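# Place the green block into the blue tray

## Task

Get the green block so that it rests inside the blue tray.

## Robot and tools

Robot: two arms, left_arm and right_arm. left_arm is the robot's own left and sits on the +y side; right_arm is on the -y side. Image left/right does not follow these names. Base poses in the scene frame: left_arm (-0.047, +0.343, +0.607) m, quat_wxyz (+0.494, +0.263, +0.389, +0.732); right_arm (-0.047, -0.343, +0.607) m, quat_wxyz (+0.494, -0.263, +0.389, -0.732). Joint ranges in rad, base to hand: waist -2.880..2.880, shoulder 0..3.142, elbow 0..3.019 (straight at 2.964), wrist pitch -1.693..1.571, wrist yaw -1.571..1.571, wrist roll -2.094..2.094.

Frame: all positions are metres in one scene frame. z = 0 is the table surface, the origin lies above the centre of the robot's foot, +x points forward over the table, +y toward the robot's left, +z up. The table surface starts near x = +0.15 and may be turned relative to the robot. Each gripper's fingers point along its own +z axis and spread along its own y axis. end_effector_position marks the spot between the pads, roughly 1 cm short of the fingertips. Reported hand pose can be a few cm wrong, more at long reach, and friction or weight can leave a hand a few cm from its command without any contact.

The row: every motion command uses rows of 16 numbers covering both arms, even if one arm is idle: left_arm x, y, z, qw, qx, qy, qz, opening, then right_arm x, y, z, qw, qx, qy, qz, opening. x, y, z is an absolute goal position in metres in the scene frame; the quaternion is an absolute goal orientation, w first. opening is absolute on a -1 (shut) to +1 (fully open, 0.094 m) scale. For an arm that must stay put, repeat its whole pose from the last result taken before it settled, with its wanted opening, in every call; keep a constant quaternion for an arm whose orientation should not change. A 0 opening is a real command, so resend the present opening to leave a gripper alone.

execute_actions(actions, cameras): actions is a list of actions; each action is a table of 1 to 15 rows, one per 1/30 s control step, and a short table repeats its final row to fill 15 steps (one action = 0.5 s). A goal more than 0.6 m from that gripper's current position along any of the gripper's own axes makes the action rejected for both arms; a malformed action, or a first action failing this against the latest reported state, rejects the whole call. The controller limits orientation change to 40 degrees from measured per step, favours position if both cannot be met, and afterwards heads toward the Hand target shown in the result, which may fall short; send the remainder next time. Tiny moves may not start. An empty actions list returns full state plus images.

move(target, speed, blend, opening_speed, grip_force, blocking, cameras): target is one 16-number row or a list of up to 15 rows, all absolute poses as above, with no 0.6 m limit. Each hand goes in a straight line from its Hand target, turning the short way; all paths finish together, take at least 0.5 s and are cut at 10 s. speed: m/s, 0.002 to 4.3, default 0.25 (rotation up to twice that in rad/s), one value or one per target. blend: corner rounding in m per target, 0 = stop at each. opening_speed: rate of the commanded opening per second on the -1..1 scale, at least 0.2; use it to close gently. grip_force: newtons per pad, 10 to 50, one value or one per arm; it persists, starts at full, and closing becomes slow below full (about 8 s at 20). blocking=false returns after about 0.5 s while motion continues; a new move takes over from the running one. Paths ignore obstacles and the other arm; faster means more lag, overshoot and harder impacts. Avoid paths passing close to an arm's own base. The result adds a move: line with the ending (done, off_target, moving, held, fault) and limits (paced = sent pose clipped, held = steps withheld). done means at rest within 10 mm and 2 degrees.

wait(seconds 0 to 10): lets time pass holding commands; a running move keeps going. stop(cameras): brakes the running move. zoom_image(camera, region): region [x0, y0, x1, y1] in pixels of that camera's latest image, at most 504 by 504. finished_scene(scene = 1, optional): ends the scene for good; the block must stay in the tray with no help from the robot.

Results: per arm end_effector_position, end_effector_quat_wxyz, Hand target, Tool commands, grip_measured (measured opening on the -1..1 scale; empty it reads up to ~2.5 mm wide, on a firmly held part up to ~3 mm narrower), Joint positions (last value = opening in m), Joint torques (include arm weight, noisy, items 3 and 4 wrap at ±28 N m), Joint velocities (omitted when within noise), motor temperatures, and for execute_actions some per-step positions. Release by commanding an opening clearly above grip_measured.

Cameras: cam_head_left, cam_head_right, cam_over, cam_left_wrist, cam_right_wrist, each 672x504; wrist cameras are fisheye and follow their hands. Calibration matrices exist but may be off by a few mm or degrees.

Avoid: knocking the block or tray off the table, dropping the block from height, fast impacts with the table, grippers or arms touching each other (the clearance check does not protect the grippers), and long holds with a stretched arm or a load, which heat motors: a MOTOR HOT warning appears at 85 °C and at 100 °C that arm goes limp for 30 s or more.

Each tool is called after "Request:" by a JSON object that holds its "fn" and its "kwargs".

## Session

Request:
{"fn": "execute_actions", "kwargs": {"actions": []}}

Scene clock: 0.00 s.
left_arm: end_effector_position=(+0.8997, +0.4382, +0.3910) grip_measured=+1.000 end_effector_quat_wxyz=(-0.540, +0.243, -0.774, +0.223) | right_arm: end_effector_position=(+0.2486, -0.4287, +0.1637) grip_measured=+1.000 end_effector_quat_wxyz=(-0.072, +0.303, -0.943, -0.115)
Joint positions: left_arm=[-1.896 1.73 1.764 0.526 0.173 -0.347 0.094] | right_arm=[1.533 1.779 0.692 0.45 -0.301 -1.032 0.094]
Joint velocities: within noise
Joint torques (N m): no reading
Motor temperatures (°C): left_arm=[24 20 20 19 22 22 23] | right_arm=[22 23 20 21 21 24 22]
Heat: left arm: hottest waist 24 °C; right arm: hottest wrist roll 24 °C.
Hand target: left_arm +0.9094, +0.4435, +0.4080; +0.554, -0.241, +0.765, -0.223 | right_arm +0.2430, -0.4263, +0.1657; +0.069, -0.302, +0.943, +0.118
Tool commands: left_gripper/opening=+1.0 right_gripper/opening=+1.0

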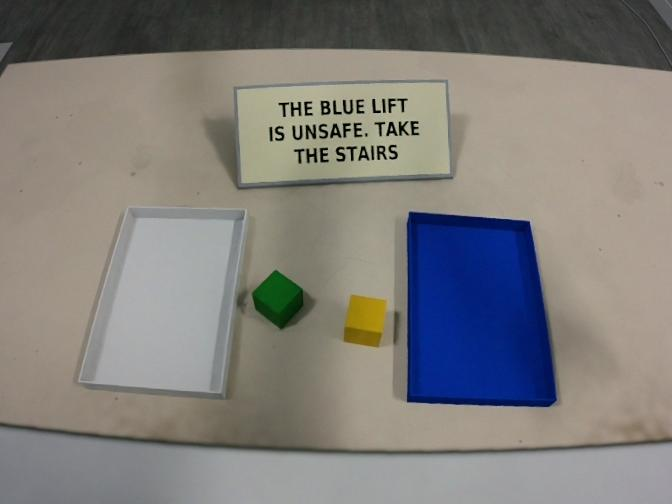

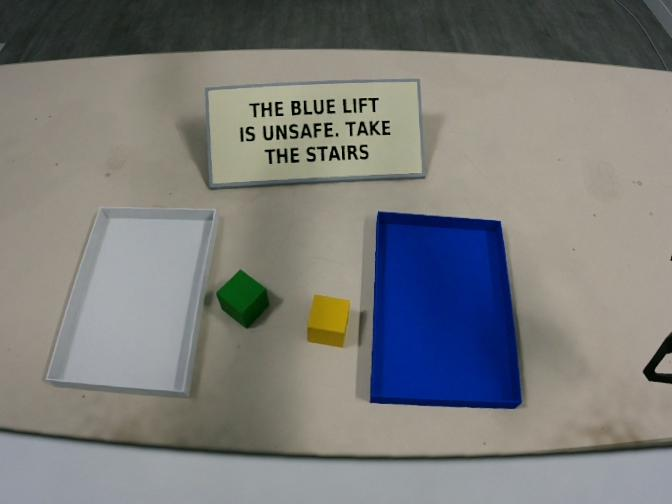

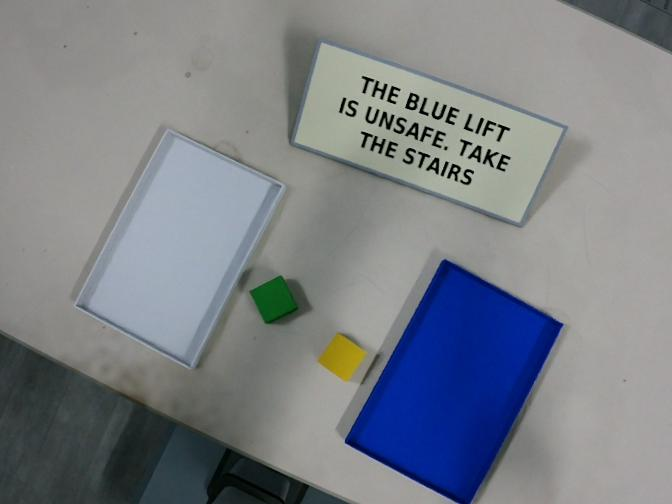

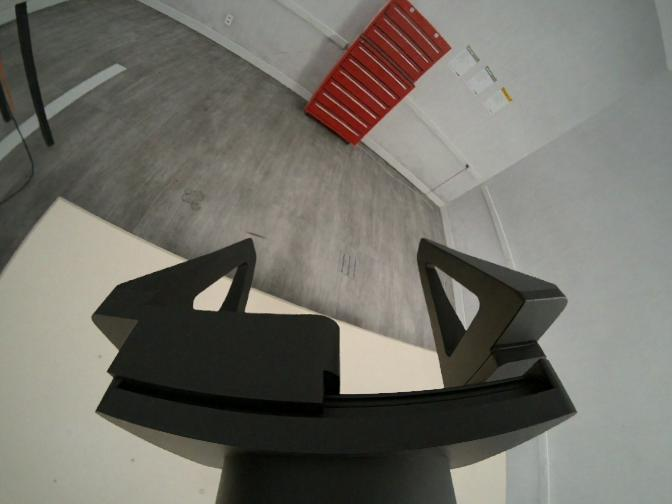

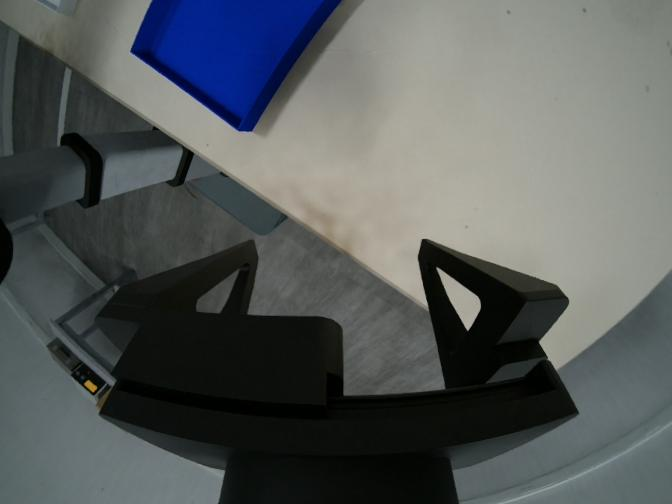

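Request:
{"fn": "zoom_image", "kwargs": {"camera": "cam_over", "region": [220, 250, 400, 400]}}

Request:
{"fn": "zoom_image", "kwargs": {"camera": "cam_head_left", "region": [230, 250, 410, 370]}}

Request:
{"fn": "zoom_image", "kwargs": {"camera": "cam_head_right", "region": [190, 250, 370, 370]}}

Scaled by 2.800 from the camera's 672x504 image, which has a finer 960x720 frame.

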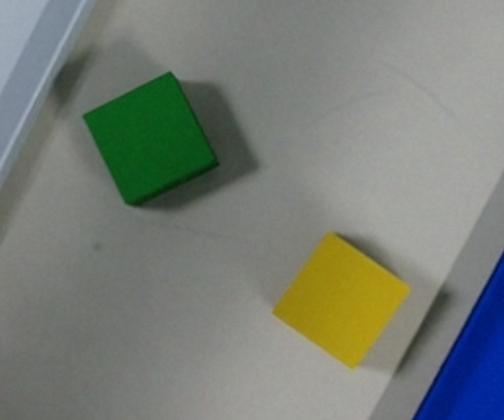

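Scaled by 2.800 from the camera's 672x504 image, which has a finer 960x720 frame.

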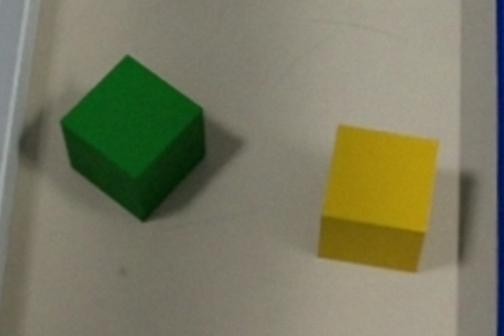

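Scaled by 2.800 from the camera's 672x504 image, which has a finer 960x720 frame.

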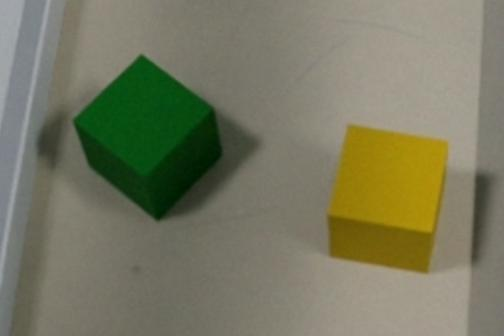

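Request:
{"fn": "move", "kwargs": {"target": [0.8997, 0.4382, 0.3910, -0.540, 0.243, -0.774, 0.223, 1.0, 0.371, 0.082, 0.165, 0, 0.4485, -0.8938, 0, 0.8], "speed": 0.35, "cameras": ["all"]}}

Scene clock: 59.33 s.
left_arm: end_effector_position=(+0.8997, +0.4382, +0.3910) grip_measured=+1.000 end_effector_quat_wxyz=(-0.540, +0.243, -0.774, +0.223) | right_arm: end_effector_position=(+0.3801, +0.0800, +0.1714) grip_measured=+0.802 end_effector_quat_wxyz=(-0.007, +0.447, -0.895, -0.001)
Joint positions: left_arm=[-1.896 1.73 1.764 0.526 0.173 -0.347 0.094] | right_arm=[2.576 2.299 1.55 -0.13 0.771 -0.6 0.085]
Joint torques (N m): left_arm=[-4.07 -20.84 5.68 2.14 0.28 -0.13] | right_arm=[13.74 -9.93 1.2 -0.02 0.14 -0.04]
Motor temperatures (°C): left_arm=[24 27 23 19 21 21 23] | right_arm=[22 26 22 21 21 23 21]
Heat: left arm: hottest shoulder 27 °C; right arm: hottest shoulder 26 °C.
Hand target: left_arm +0.8997, +0.4383, +0.3910; +0.540, -0.243, +0.774, -0.223 | right_arm +0.3708, +0.0819, +0.1652; +0.000, -0.449, +0.894, +0.000
Off the commanded pose: left_arm 0.000 m, 0 deg | right_arm 0.011 m, 1 deg.
move: off_target (right_arm)
camera_calibration:
cam_right_wrist: T_world_to_cam=[[0.80556, -0.59251, -0.00226149, -0.259259], [-0.481785, -0.657234, 0.579592, 0.137935], [-0.3449, -0.465806, -0.814904, 0.436683], [0, 0, 0, 1]] pos_world=[0.425916, 0.140452, 0.275323]

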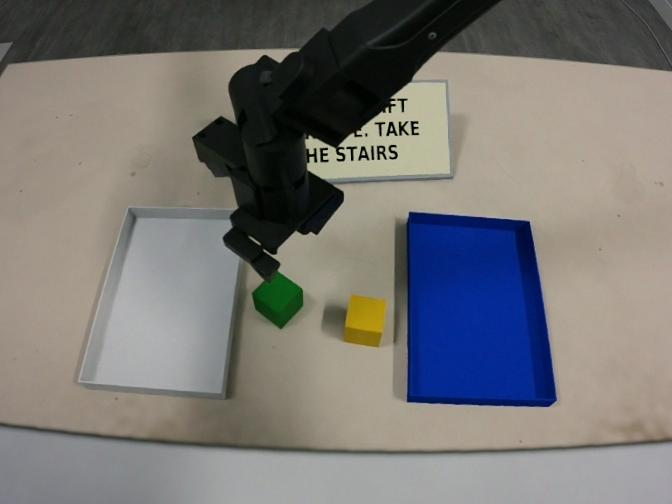

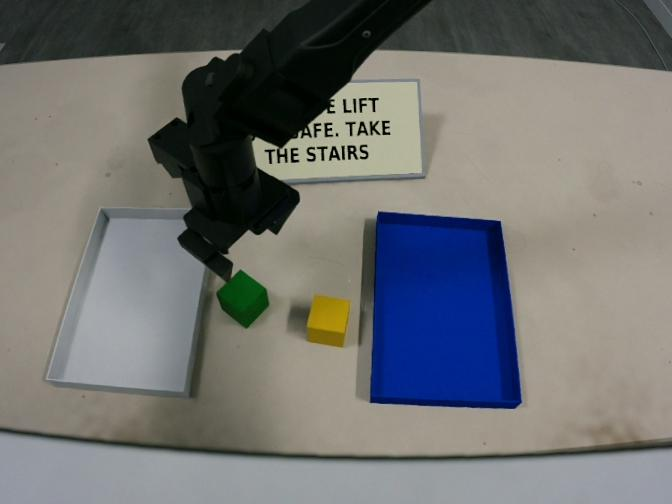

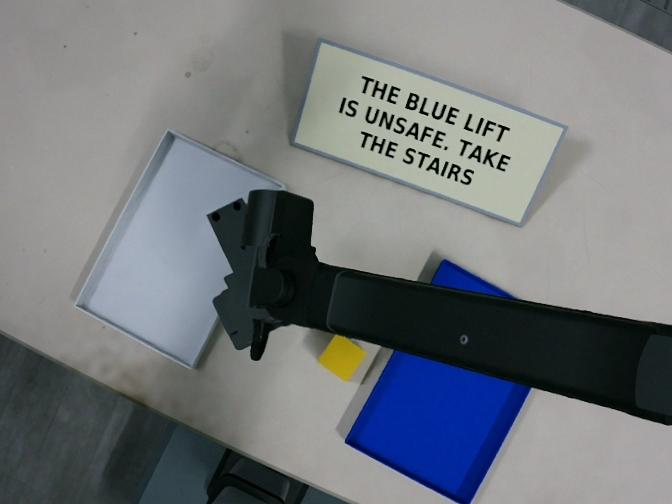

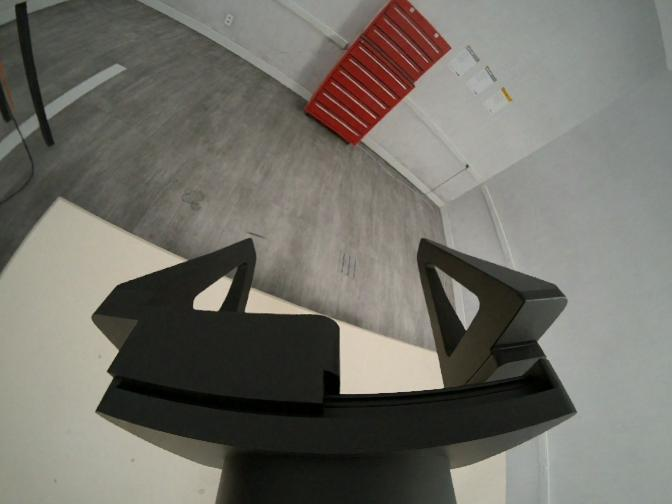

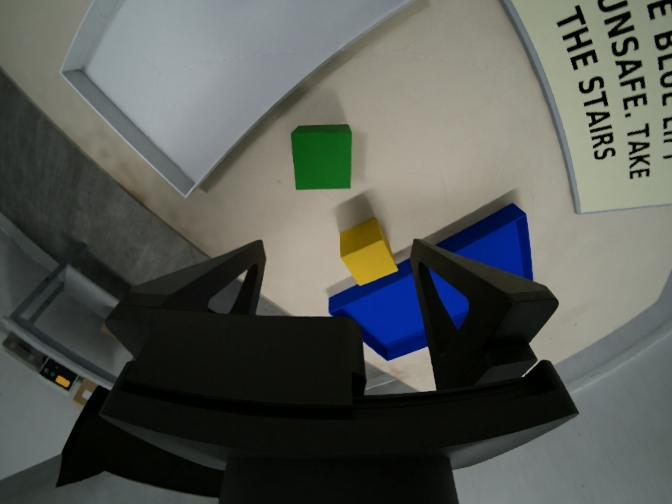

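Request:
{"fn": "zoom_image", "kwargs": {"camera": "cam_head_left", "region": [180, 180, 360, 340]}}

Request:
{"fn": "zoom_image", "kwargs": {"camera": "cam_right_wrist", "region": [220, 100, 480, 310]}}

Scaled by 2.800 from the camera's 672x504 image, which has a finer 960x720 frame.

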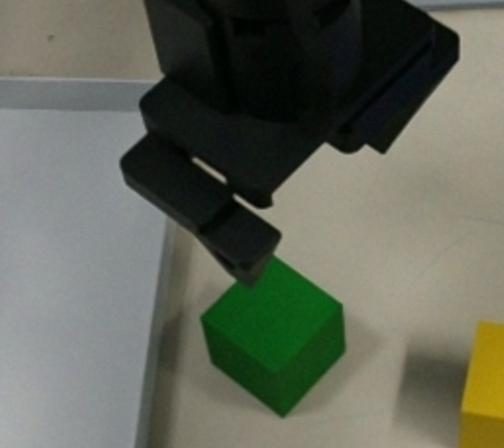

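Scaled by 1.938 from the camera's 672x504 image, which has a finer 960x720 frame.

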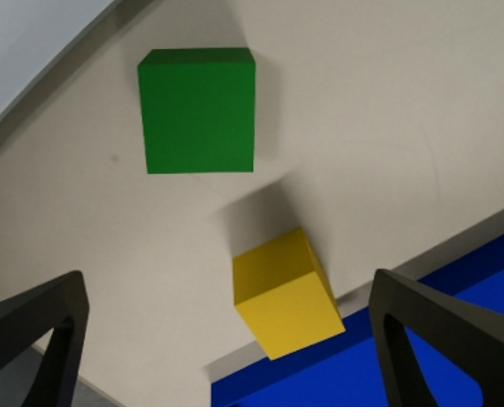

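Request:
{"fn": "zoom_image", "kwargs": {"camera": "cam_head_right", "region": [140, 180, 320, 340]}}

Request:
{"fn": "zoom_image", "kwargs": {"camera": "cam_over", "region": [180, 170, 380, 380]}}

Scaled by 2.800 from the camera's 672x504 image, which has a finer 960x720 frame.

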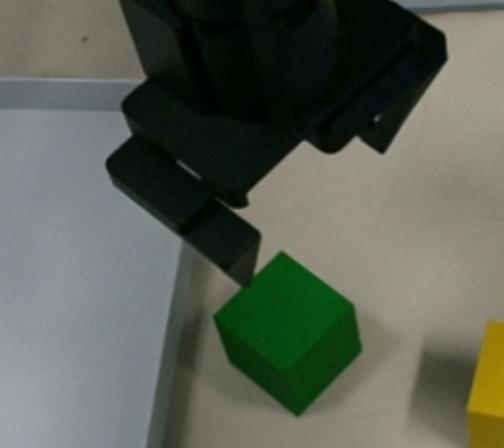

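Scaled by 2.400 from the camera's 672x504 image, which has a finer 960x720 frame.

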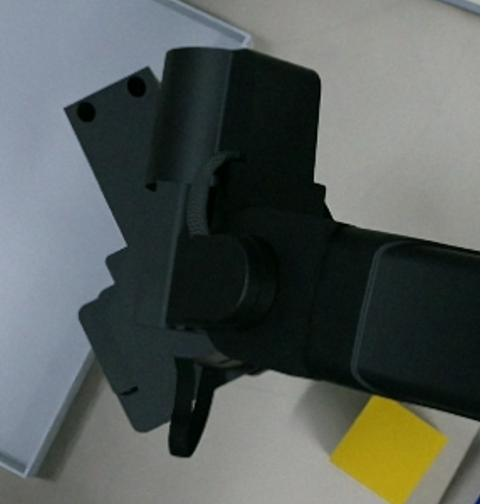

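Request:
{"fn": "move", "kwargs": {"target": [0.8997, 0.4382, 0.3910, -0.540, 0.243, -0.774, 0.223, 1.0, 0.379, 0.1055, 0.118, 0, 0.4485, -0.8938, 0, 0.7], "speed": 0.15, "cameras": ["cam_head_left", "cam_head_right", "cam_right_wrist"]}}

Scene clock: 103.90 s.
left_arm: end_effector_position=(+0.8997, +0.4382, +0.3910) grip_measured=+1.000 end_effector_quat_wxyz=(-0.540, +0.243, -0.774, +0.223) | right_arm: end_effector_position=(+0.3842, +0.1155, +0.1333) grip_measured=+0.702 end_effector_quat_wxyz=(-0.012, +0.446, -0.895, -0.004)
Joint positions: left_arm=[-1.896 1.73 1.764 0.526 0.173 -0.347 0.094] | right_arm=[2.569 2.435 1.73 -0.159 0.76 -0.613 0.08]
Joint torques (N m): left_arm=[-4.07 -20.95 5.75 2.06 0.31 -0.11] | right_arm=[13.39 -10.46 1.5 -0.03 -0.11 -0.18]
Heat: left arm: hottest shoulder 28 °C; right arm: hottest waist 25 °C.
Hand target: left_arm +0.8997, +0.4383, +0.3910; +0.540, -0.243, +0.774, -0.223 | right_arm +0.3788, +0.1053, +0.1185; +0.000, -0.448, +0.894, +0.000
Off the commanded pose: left_arm 0.000 m, 0 deg | right_arm 0.019 m, 1 deg.
move: off_target (right_arm)
camera_calibration:
cam_right_wrist: T_world_to_cam=[[0.804572, -0.593849, -0.00290512, -0.240993], [-0.486157, -0.66146, 0.571071, 0.188576], [-0.341052, -0.458056, -0.820895, 0.422003], [0, 0, 0, 1]] pos_world=[0.429499, 0.174923, 0.238029]
Images, in order (width x height): cam_head_left 672x504, cam_head_right 672x504, cam_right_wrist 672x504.

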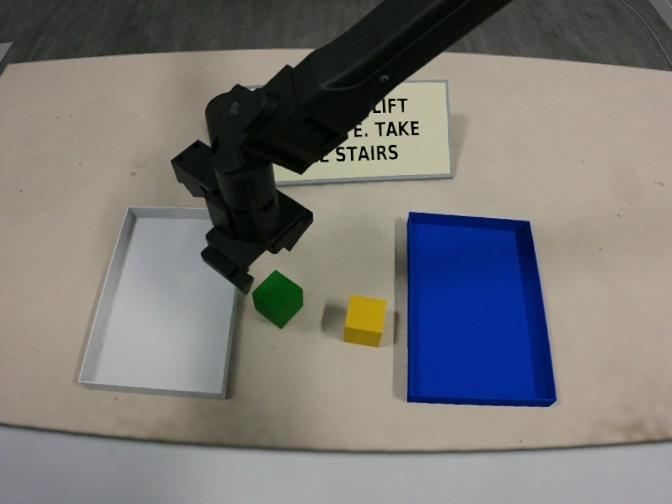

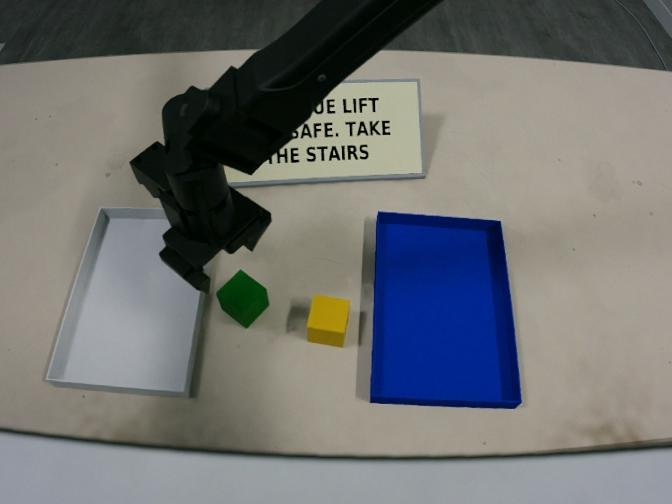

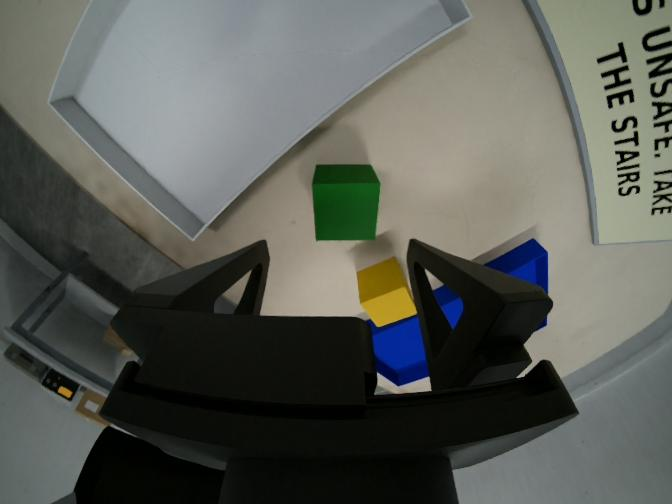

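Request:
{"fn": "move", "kwargs": {"target": [0.8997, 0.4382, 0.3910, -0.540, 0.243, -0.774, 0.223, 1.0, 0.382, 0.096, 0.09, 0, 0.4485, -0.8938, 0, 0.7], "speed": 0.12, "cameras": ["cam_head_left", "cam_right_wrist"]}}

Scene clock: 117.97 s.
left_arm: end_effector_position=(+0.8997, +0.4382, +0.3910) grip_measured=+1.000 end_effector_quat_wxyz=(-0.540, +0.243, -0.774, +0.223) | right_arm: end_effector_position=(+0.3877, +0.1008, +0.1031) grip_measured=+0.702 end_effector_quat_wxyz=(-0.005, +0.448, -0.894, -0.002)
Joint positions: left_arm=[-1.896 1.73 1.764 0.526 0.173 -0.347 0.094] | right_arm=[2.525 2.468 1.77 -0.152 0.736 -0.652 0.08]
Joint torques (N m): left_arm=[-4.19 -20.78 5.67 2.09 0.33 -0.11] | right_arm=[13.57 -10.23 1.37 0.65 -0.12 -0.18]
Heat: left arm: hottest shoulder 28 °C; right arm: hottest waist 26 °C.
Hand target: left_arm +0.8997, +0.4383, +0.3910; +0.540, -0.243, +0.774, -0.223 | right_arm +0.3816, +0.0958, +0.0904; +0.000, -0.449, +0.894, +0.000
Off the commanded pose: left_arm 0.000 m, 0 deg | right_arm 0.015 m, 1 deg.
move: off_target (right_arm)
camera_calibration:
cam_right_wrist: T_world_to_cam=[[0.807539, -0.589778, -0.00653271, -0.253903], [-0.47642, -0.658776, 0.582271, 0.192665], [-0.347714, -0.467094, -0.812969, 0.394308], [0, 0, 0, 1]] pos_world=[0.433932, 0.161355, 0.206718]
Images, in order (width x height): cam_head_left 672x504, cam_right_wrist 672x504.

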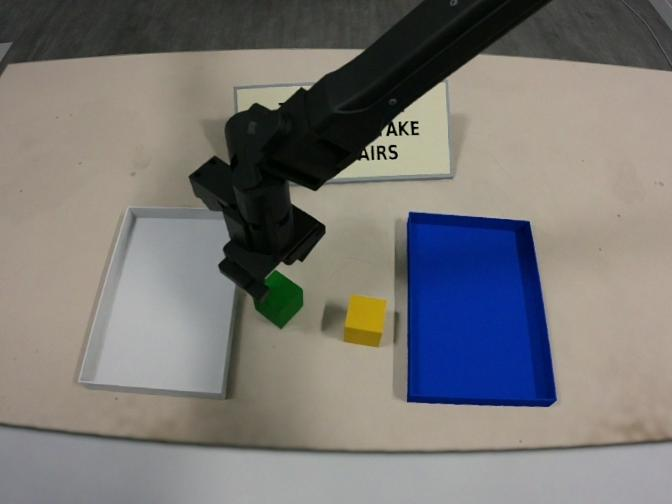

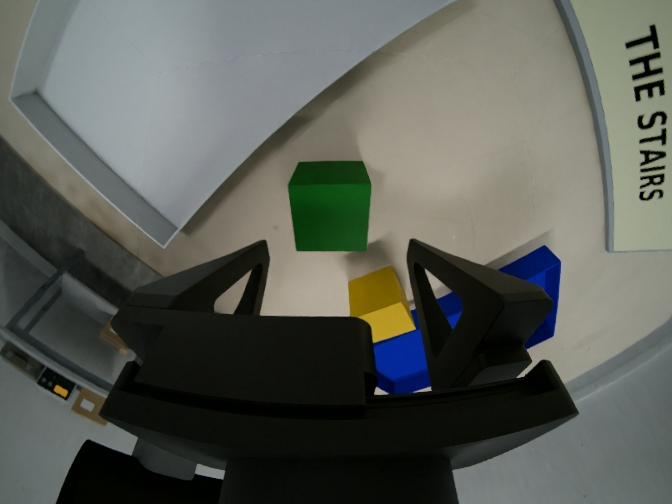

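Request:
{"fn": "move", "kwargs": {"target": [0.8997, 0.4382, 0.3910, -0.540, 0.243, -0.774, 0.223, 1.0, 0.382, 0.099, 0.036, 0, 0.4485, -0.8938, 0, 0.7], "speed": 0.1, "cameras": ["cam_head_left", "cam_right_wrist"]}}

Scene clock: 125.63 s.
left_arm: end_effector_position=(+0.8997, +0.4382, +0.3910) grip_measured=+1.000 end_effector_quat_wxyz=(-0.540, +0.243, -0.774, +0.223) | right_arm: end_effector_position=(+0.3893, +0.1057, +0.0480) grip_measured=+0.702 end_effector_quat_wxyz=(-0.009, +0.445, -0.895, -0.001)
Joint positions: left_arm=[-1.896 1.73 1.764 0.526 0.173 -0.347 0.094] | right_arm=[2.478 2.594 1.929 -0.145 0.705 -0.698 0.08]
Joint torques (N m): left_arm=[-3.84 -20.95 5.67 2.13 0.31 -0.14] | right_arm=[13.57 -10.29 1.35 0.06 -0.12 -0.19]
Heat: left arm: hottest shoulder 28 °C; right arm: hottest waist 26 °C.
Hand target: left_arm +0.8997, +0.4383, +0.3910; +0.540, -0.243, +0.774, -0.223 | right_arm +0.3818, +0.0989, +0.0364; +0.000, -0.448, +0.894, +0.000
Off the commanded pose: left_arm 0.000 m, 0 deg | right_arm 0.016 m, 1 deg.
move: off_target (right_arm)
camera_calibration:
cam_right_wrist: T_world_to_cam=[[0.803596, -0.595173, -0.00165156, -0.250696], [-0.485157, -0.656655, 0.577431, 0.232214], [-0.344756, -0.46322, -0.816438, 0.350948], [0, 0, 0, 1]] pos_world=[0.43511, 0.165843, 0.152025]
Images, in order (width x height): cam_head_left 672x504, cam_right_wrist 672x504.

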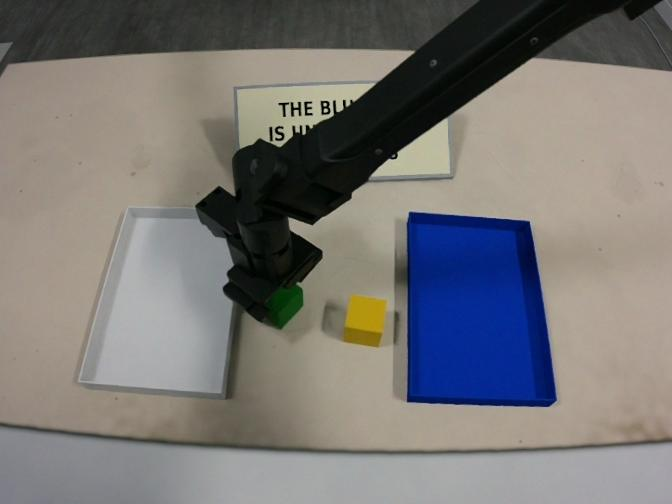

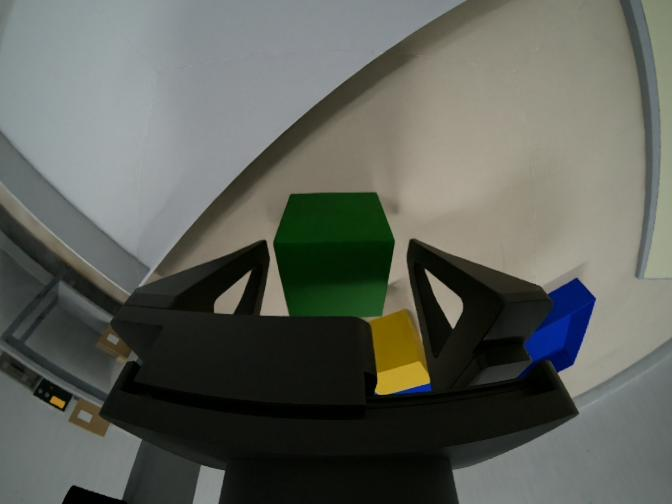

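Request:
{"fn": "move", "kwargs": {"target": [0.8997, 0.4382, 0.3910, -0.540, 0.243, -0.774, 0.223, 1.0, 0.382, 0.099, 0.036, 0, 0.4485, -0.8938, 0, -0.05], "speed": 0.1, "opening_speed": 0.5, "grip_force": 30, "cameras": ["cam_right_wrist"]}}

Scene clock: 133.73 s.
left_arm: end_effector_position=(+0.8997, +0.4382, +0.3910) grip_measured=+1.000 end_effector_quat_wxyz=(-0.540, +0.243, -0.774, +0.223) | right_arm: end_effector_position=(+0.3893, +0.1058, +0.0480) grip_measured=+0.056 end_effector_quat_wxyz=(-0.009, +0.445, -0.895, -0.002)
Joint positions: left_arm=[-1.896 1.73 1.764 0.526 0.173 -0.347 0.094] | right_arm=[2.478 2.594 1.929 -0.145 0.704 -0.698 0.05]
Joint torques (N m): left_arm=[-4.13 -21.66 5.56 1.98 0.33 -0.11] | right_arm=[13.57 -10.29 1.36 0.1 -0.1 -0.18]
Heat: left arm: hottest shoulder 28 °C; right arm: hottest waist 26 °C.
Hand target: left_arm +0.8997, +0.4383, +0.3910; +0.540, -0.243, +0.774, -0.223 | right_arm +0.3818, +0.0989, +0.0364; +0.000, -0.448, +0.894, +0.000
Off the commanded pose: left_arm 0.000 m, 0 deg | right_arm 0.016 m, 1 deg.
grip_force (N): 30, 30
move: off_target (right_arm)
camera_calibration:
cam_right_wrist: T_world_to_cam=[[0.803809, -0.594883, -0.0021872, -0.250698], [-0.484823, -0.657217, 0.577072, 0.232282], [-0.344728, -0.462795, -0.81669, 0.350949], [0, 0, 0, 1]] pos_world=[0.435111, 0.165941, 0.152025]
Images, in order (width x height): cam_right_wrist 672x504.

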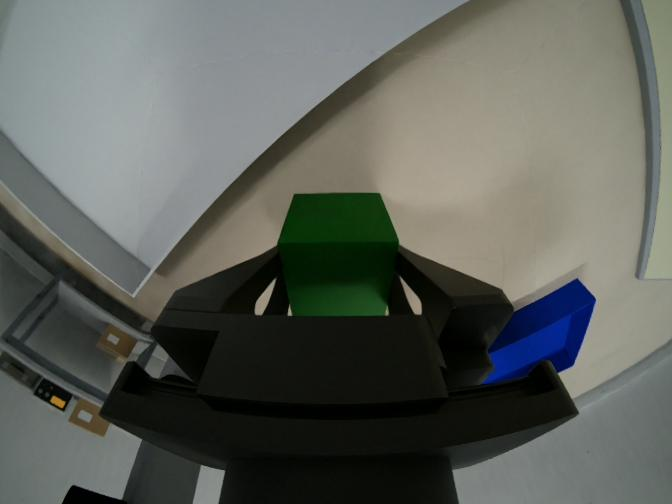

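Request:
{"fn": "move", "kwargs": {"target": [[0.8997, 0.4382, 0.3910, -0.540, 0.243, -0.774, 0.223, 1.0, 0.382, 0.099, 0.13, 0, 0.4485, -0.8938, 0, -0.05], [0.8997, 0.4382, 0.3910, -0.540, 0.243, -0.774, 0.223, 1.0, 0.393, -0.172, 0.13, 0, 0.4485, -0.8938, 0, -0.05]], "speed": [0.15, 0.25], "blend": 0.04, "cameras": ["cam_head_left", "cam_head_right", "cam_over", "cam_right_wrist"]}}

Scene clock: 150.97 s.
left_arm: end_effector_position=(+0.8997, +0.4382, +0.3910) grip_measured=+1.000 end_effector_quat_wxyz=(-0.540, +0.243, -0.774, +0.223) | right_arm: end_effector_position=(+0.3880, -0.1688, +0.1250) grip_measured=+0.056 end_effector_quat_wxyz=(+0.006, +0.449, -0.894, -0.002)
Joint positions: left_arm=[-1.896 1.73 1.764 0.526 0.173 -0.347 0.094] | right_arm=[2.201 2.006 1.158 0.138 0.513 -0.918 0.05]
Joint torques (N m): left_arm=[-4.37 -21.42 5.52 2.17 0.34 -0.13] | right_arm=[7.65 -12.86 -2.26 0.65 -0.13 -0.18]
Motor temperatures (°C): left_arm=[24 29 23 19 21 21 22] | right_arm=[27 25 21 20 21 23 21]
Heat: left arm: hottest shoulder 29 °C; right arm: hottest waist 27 °C.
Hand target: left_arm +0.8997, +0.4383, +0.3910; +0.540, -0.243, +0.774, -0.223 | right_arm +0.3930, -0.1719, +0.1299; +0.000, -0.449, +0.894, +0.000
Off the commanded pose: left_arm 0.000 m, 0 deg | right_arm 0.008 m, 1 deg.
grip_force (N): 30, 30
move: done
camera_calibration:
cam_right_wrist: T_world_to_cam=[[0.807977, -0.589003, -0.0157462, -0.411806], [-0.464302, -0.652914, 0.598437, -0.00329357], [-0.362763, -0.476213, -0.801015, 0.289147], [0, 0, 0, 1]] pos_world=[0.436092, -0.10701, 0.227097]
Images, in order (width x height): cam_head_left 672x504, cam_head_right 672x504, cam_over 672x504, cam_right_wrist 672x504.

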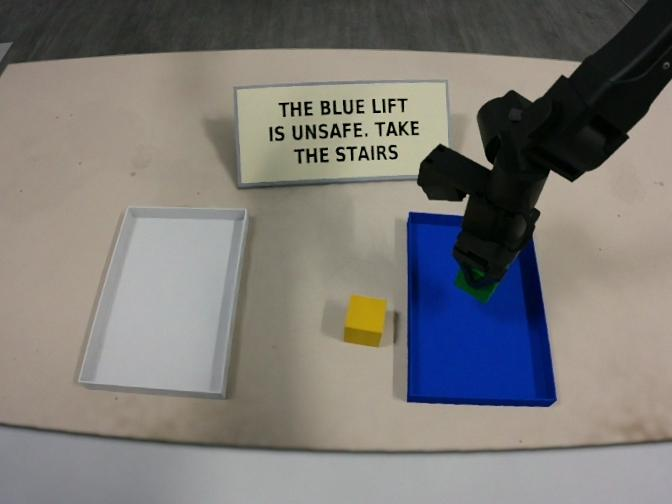

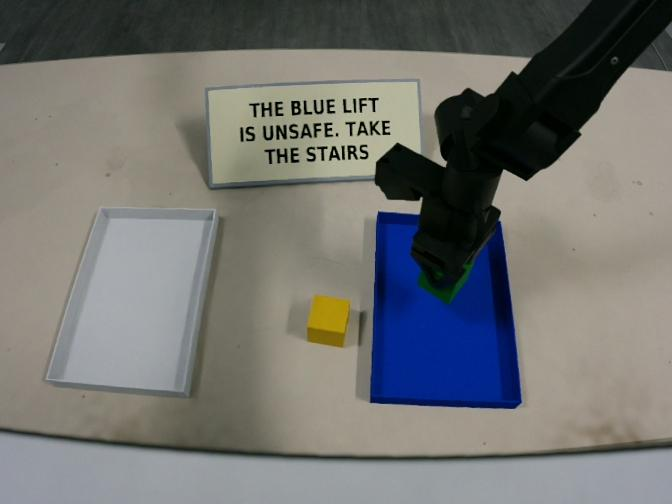

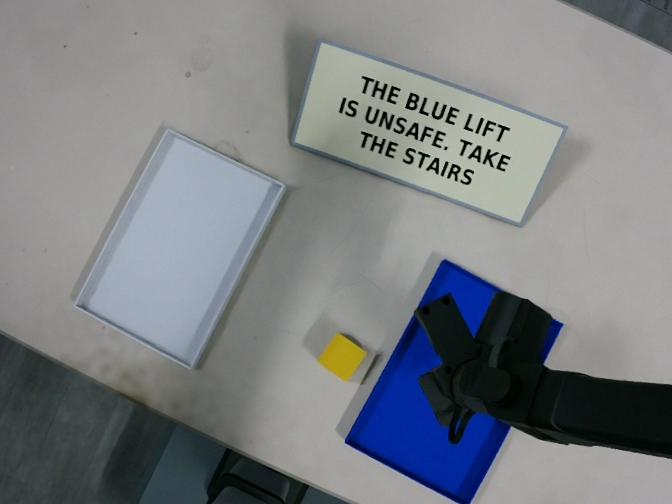

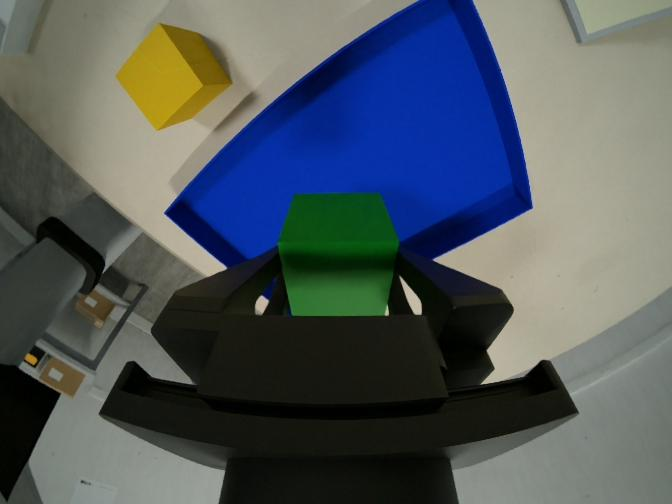

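Request:
{"fn": "move", "kwargs": {"target": [0.8997, 0.4382, 0.3910, -0.540, 0.243, -0.774, 0.223, 1.0, 0.398, -0.184, 0.07, 0, 0.4485, -0.8938, 0, -0.05], "speed": 0.12, "cameras": ["cam_head_left", "cam_head_right", "cam_right_wrist"]}}

Scene clock: 163.13 s.
left_arm: end_effector_position=(+0.8997, +0.4382, +0.3910) grip_measured=+1.000 end_effector_quat_wxyz=(-0.540, +0.243, -0.774, +0.223) | right_arm: end_effector_position=(+0.4024, -0.1824, +0.0754) grip_measured=+0.056 end_effector_quat_wxyz=(-0.002, +0.446, -0.895, +0.000)
Joint positions: left_arm=[-1.896 1.73 1.764 0.526 0.173 -0.347 0.094] | right_arm=[2.139 2.1 1.272 0.158 0.46 -0.966 0.05]
Joint torques (N m): left_arm=[-3.96 -20.6 5.65 2.11 0.32 -0.11] | right_arm=[7 -10.99 -1.2 0.55 -0.13 -0.18]
Heat: left arm: hottest shoulder 29 °C; right arm: hottest shoulder 27 °C.
Hand target: left_arm +0.8997, +0.4383, +0.3910; +0.540, -0.243, +0.774, -0.223 | right_arm +0.3980, -0.1839, +0.0702; +0.000, -0.449, +0.894, +0.000
Off the commanded pose: left_arm 0.000 m, 0 deg | right_arm 0.007 m, 0 deg.
grip_force (N): 30, 30
move: done
camera_calibration:
cam_right_wrist: T_world_to_cam=[[0.804663, -0.593717, -0.0040973, -0.432709], [-0.478524, -0.652597, 0.58748, 0.030871], [-0.351471, -0.470763, -0.809228, 0.245202], [0, 0, 0, 1]] pos_world=[0.449139, -0.121329, 0.178515]
Images, in order (width x height): cam_head_left 672x504, cam_head_right 672x504, cam_right_wrist 672x504.

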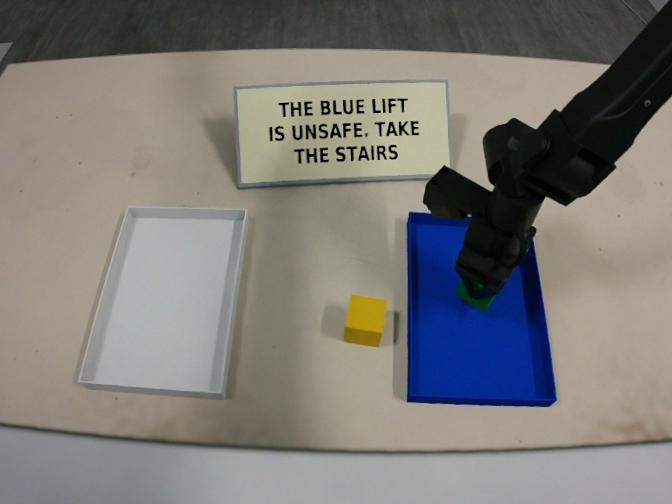

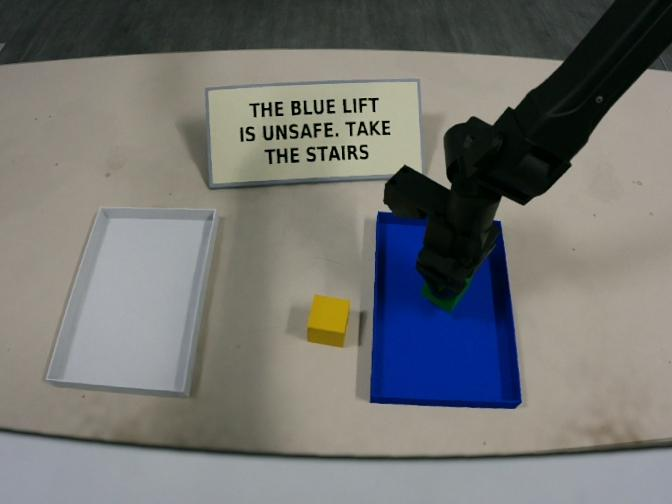

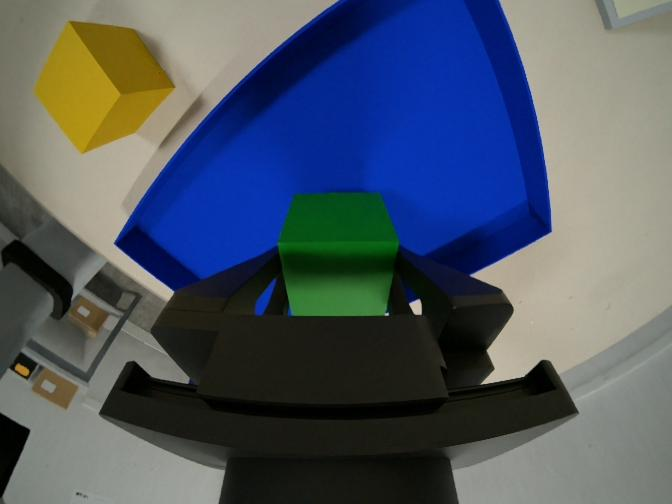

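Request:
{"fn": "zoom_image", "kwargs": {"camera": "cam_head_left", "region": [420, 240, 540, 330]}}

Request:
{"fn": "zoom_image", "kwargs": {"camera": "cam_head_right", "region": [385, 240, 505, 330]}}

Request:
{"fn": "zoom_image", "kwargs": {"camera": "cam_right_wrist", "region": [230, 100, 450, 320]}}

Scaled by 4.200 from the camera's 672x504 image, which has a finer 960x720 frame.

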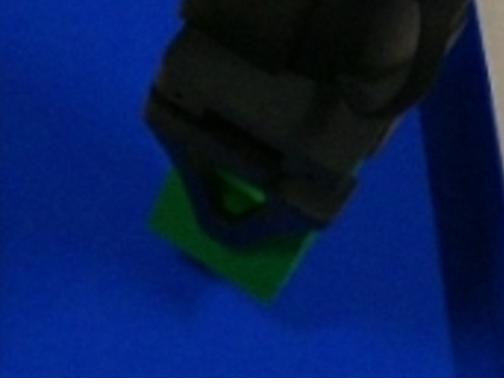

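Scaled by 4.200 from the camera's 672x504 image, which has a finer 960x720 frame.

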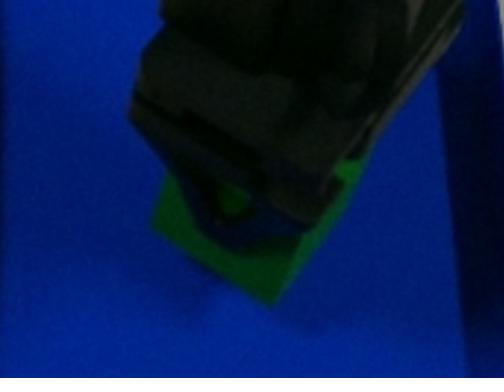

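Scaled by 2.291 from the camera's 672x504 image, which has a finer 960x720 frame.

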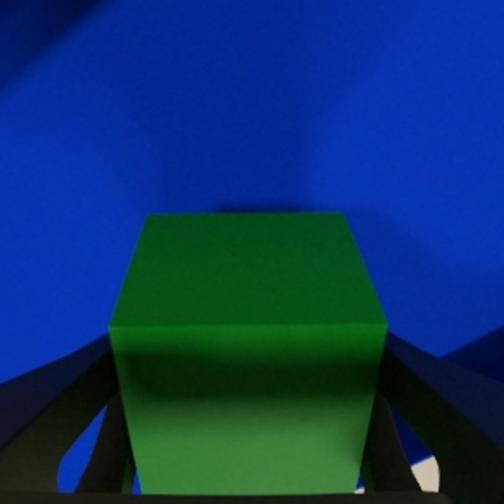

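Request:
{"fn": "move", "kwargs": {"target": [0.8997, 0.4382, 0.3910, -0.540, 0.243, -0.774, 0.223, 1.0, 0.398, -0.184, 0.05, 0, 0.4485, -0.8938, 0, -0.05], "speed": 0.05, "cameras": ["cam_head_left", "cam_head_right", "cam_right_wrist"]}}

Request:
{"fn": "zoom_image", "kwargs": {"camera": "cam_right_wrist", "region": [230, 100, 450, 320]}}

Request:
{"fn": "zoom_image", "kwargs": {"camera": "cam_head_left", "region": [420, 240, 540, 330]}}

Scene clock: 179.27 s.
left_arm: end_effector_position=(+0.8997, +0.4382, +0.3910) grip_measured=+1.000 end_effector_quat_wxyz=(-0.540, +0.243, -0.774, +0.223) | right_arm: end_effector_position=(+0.4050, -0.1786, +0.0585) grip_measured=+0.056 end_effector_quat_wxyz=(-0.005, +0.447, -0.894, -0.001)
Joint positions: left_arm=[-1.896 1.73 1.764 0.526 0.173 -0.347 0.094] | right_arm=[2.131 2.142 1.32 0.158 0.449 -0.976 0.05]
Joint torques (N m): left_arm=[-4.01 -21.36 5.6 2.14 0.33 -0.14] | right_arm=[6.65 -10.87 -1.09 0.62 -0.15 -0.17]
Heat: left arm: hottest shoulder 29 °C; right arm: hottest shoulder 27 °C.
Hand target: left_arm +0.8997, +0.4383, +0.3910; +0.540, -0.243, +0.774, -0.223 | right_arm +0.3980, -0.1840, +0.0503; +0.000, -0.449, +0.894, +0.000
Off the commanded pose: left_arm 0.000 m, 0 deg | right_arm 0.012 m, 1 deg.
grip_force (N): 30, 30
move: off_target (right_arm)
camera_calibration:
cam_right_wrist: T_world_to_cam=[[0.806578, -0.591114, -0.00400228, -0.432878], [-0.478451, -0.656795, 0.582843, 0.0439558], [-0.347155, -0.468193, -0.812575, 0.233173], [0, 0, 0, 1]] pos_world=[0.451128, -0.11784, 0.162119]
Images, in order (width x height): cam_head_left 672x504, cam_head_right 672x504, cam_right_wrist 672x504.

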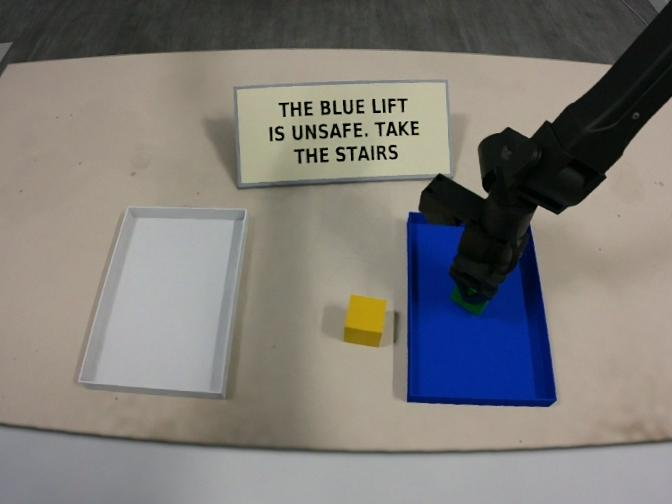

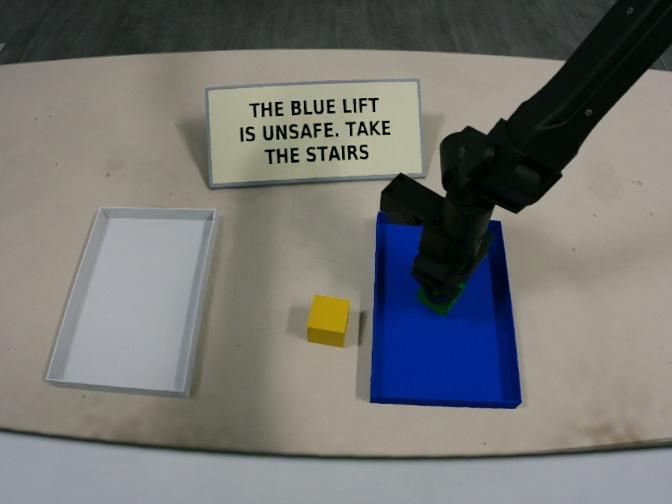

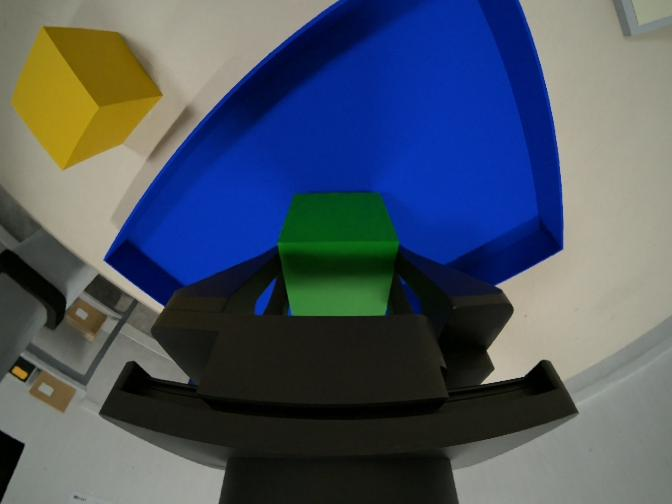

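Scaled by 2.291 from the camera's 672x504 image, which has a finer 960x720 frame.

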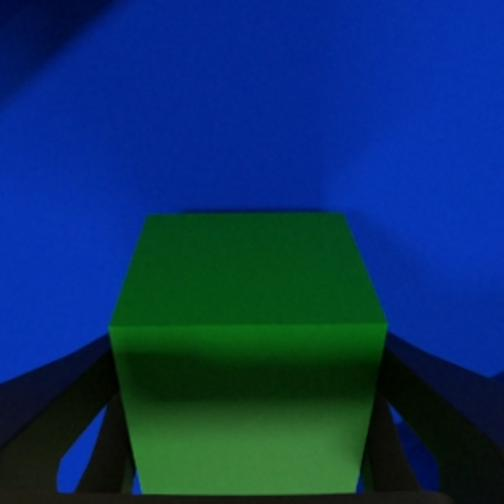

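Scaled by 4.200 from the camera's 672x504 image, which has a finer 960x720 frame.

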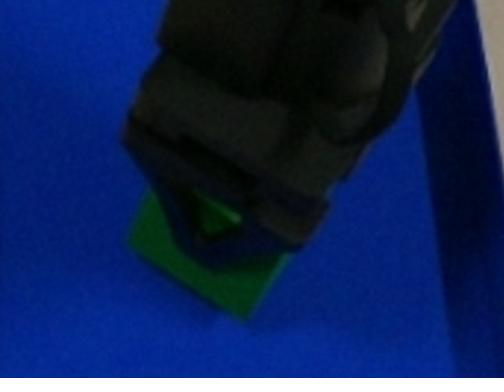

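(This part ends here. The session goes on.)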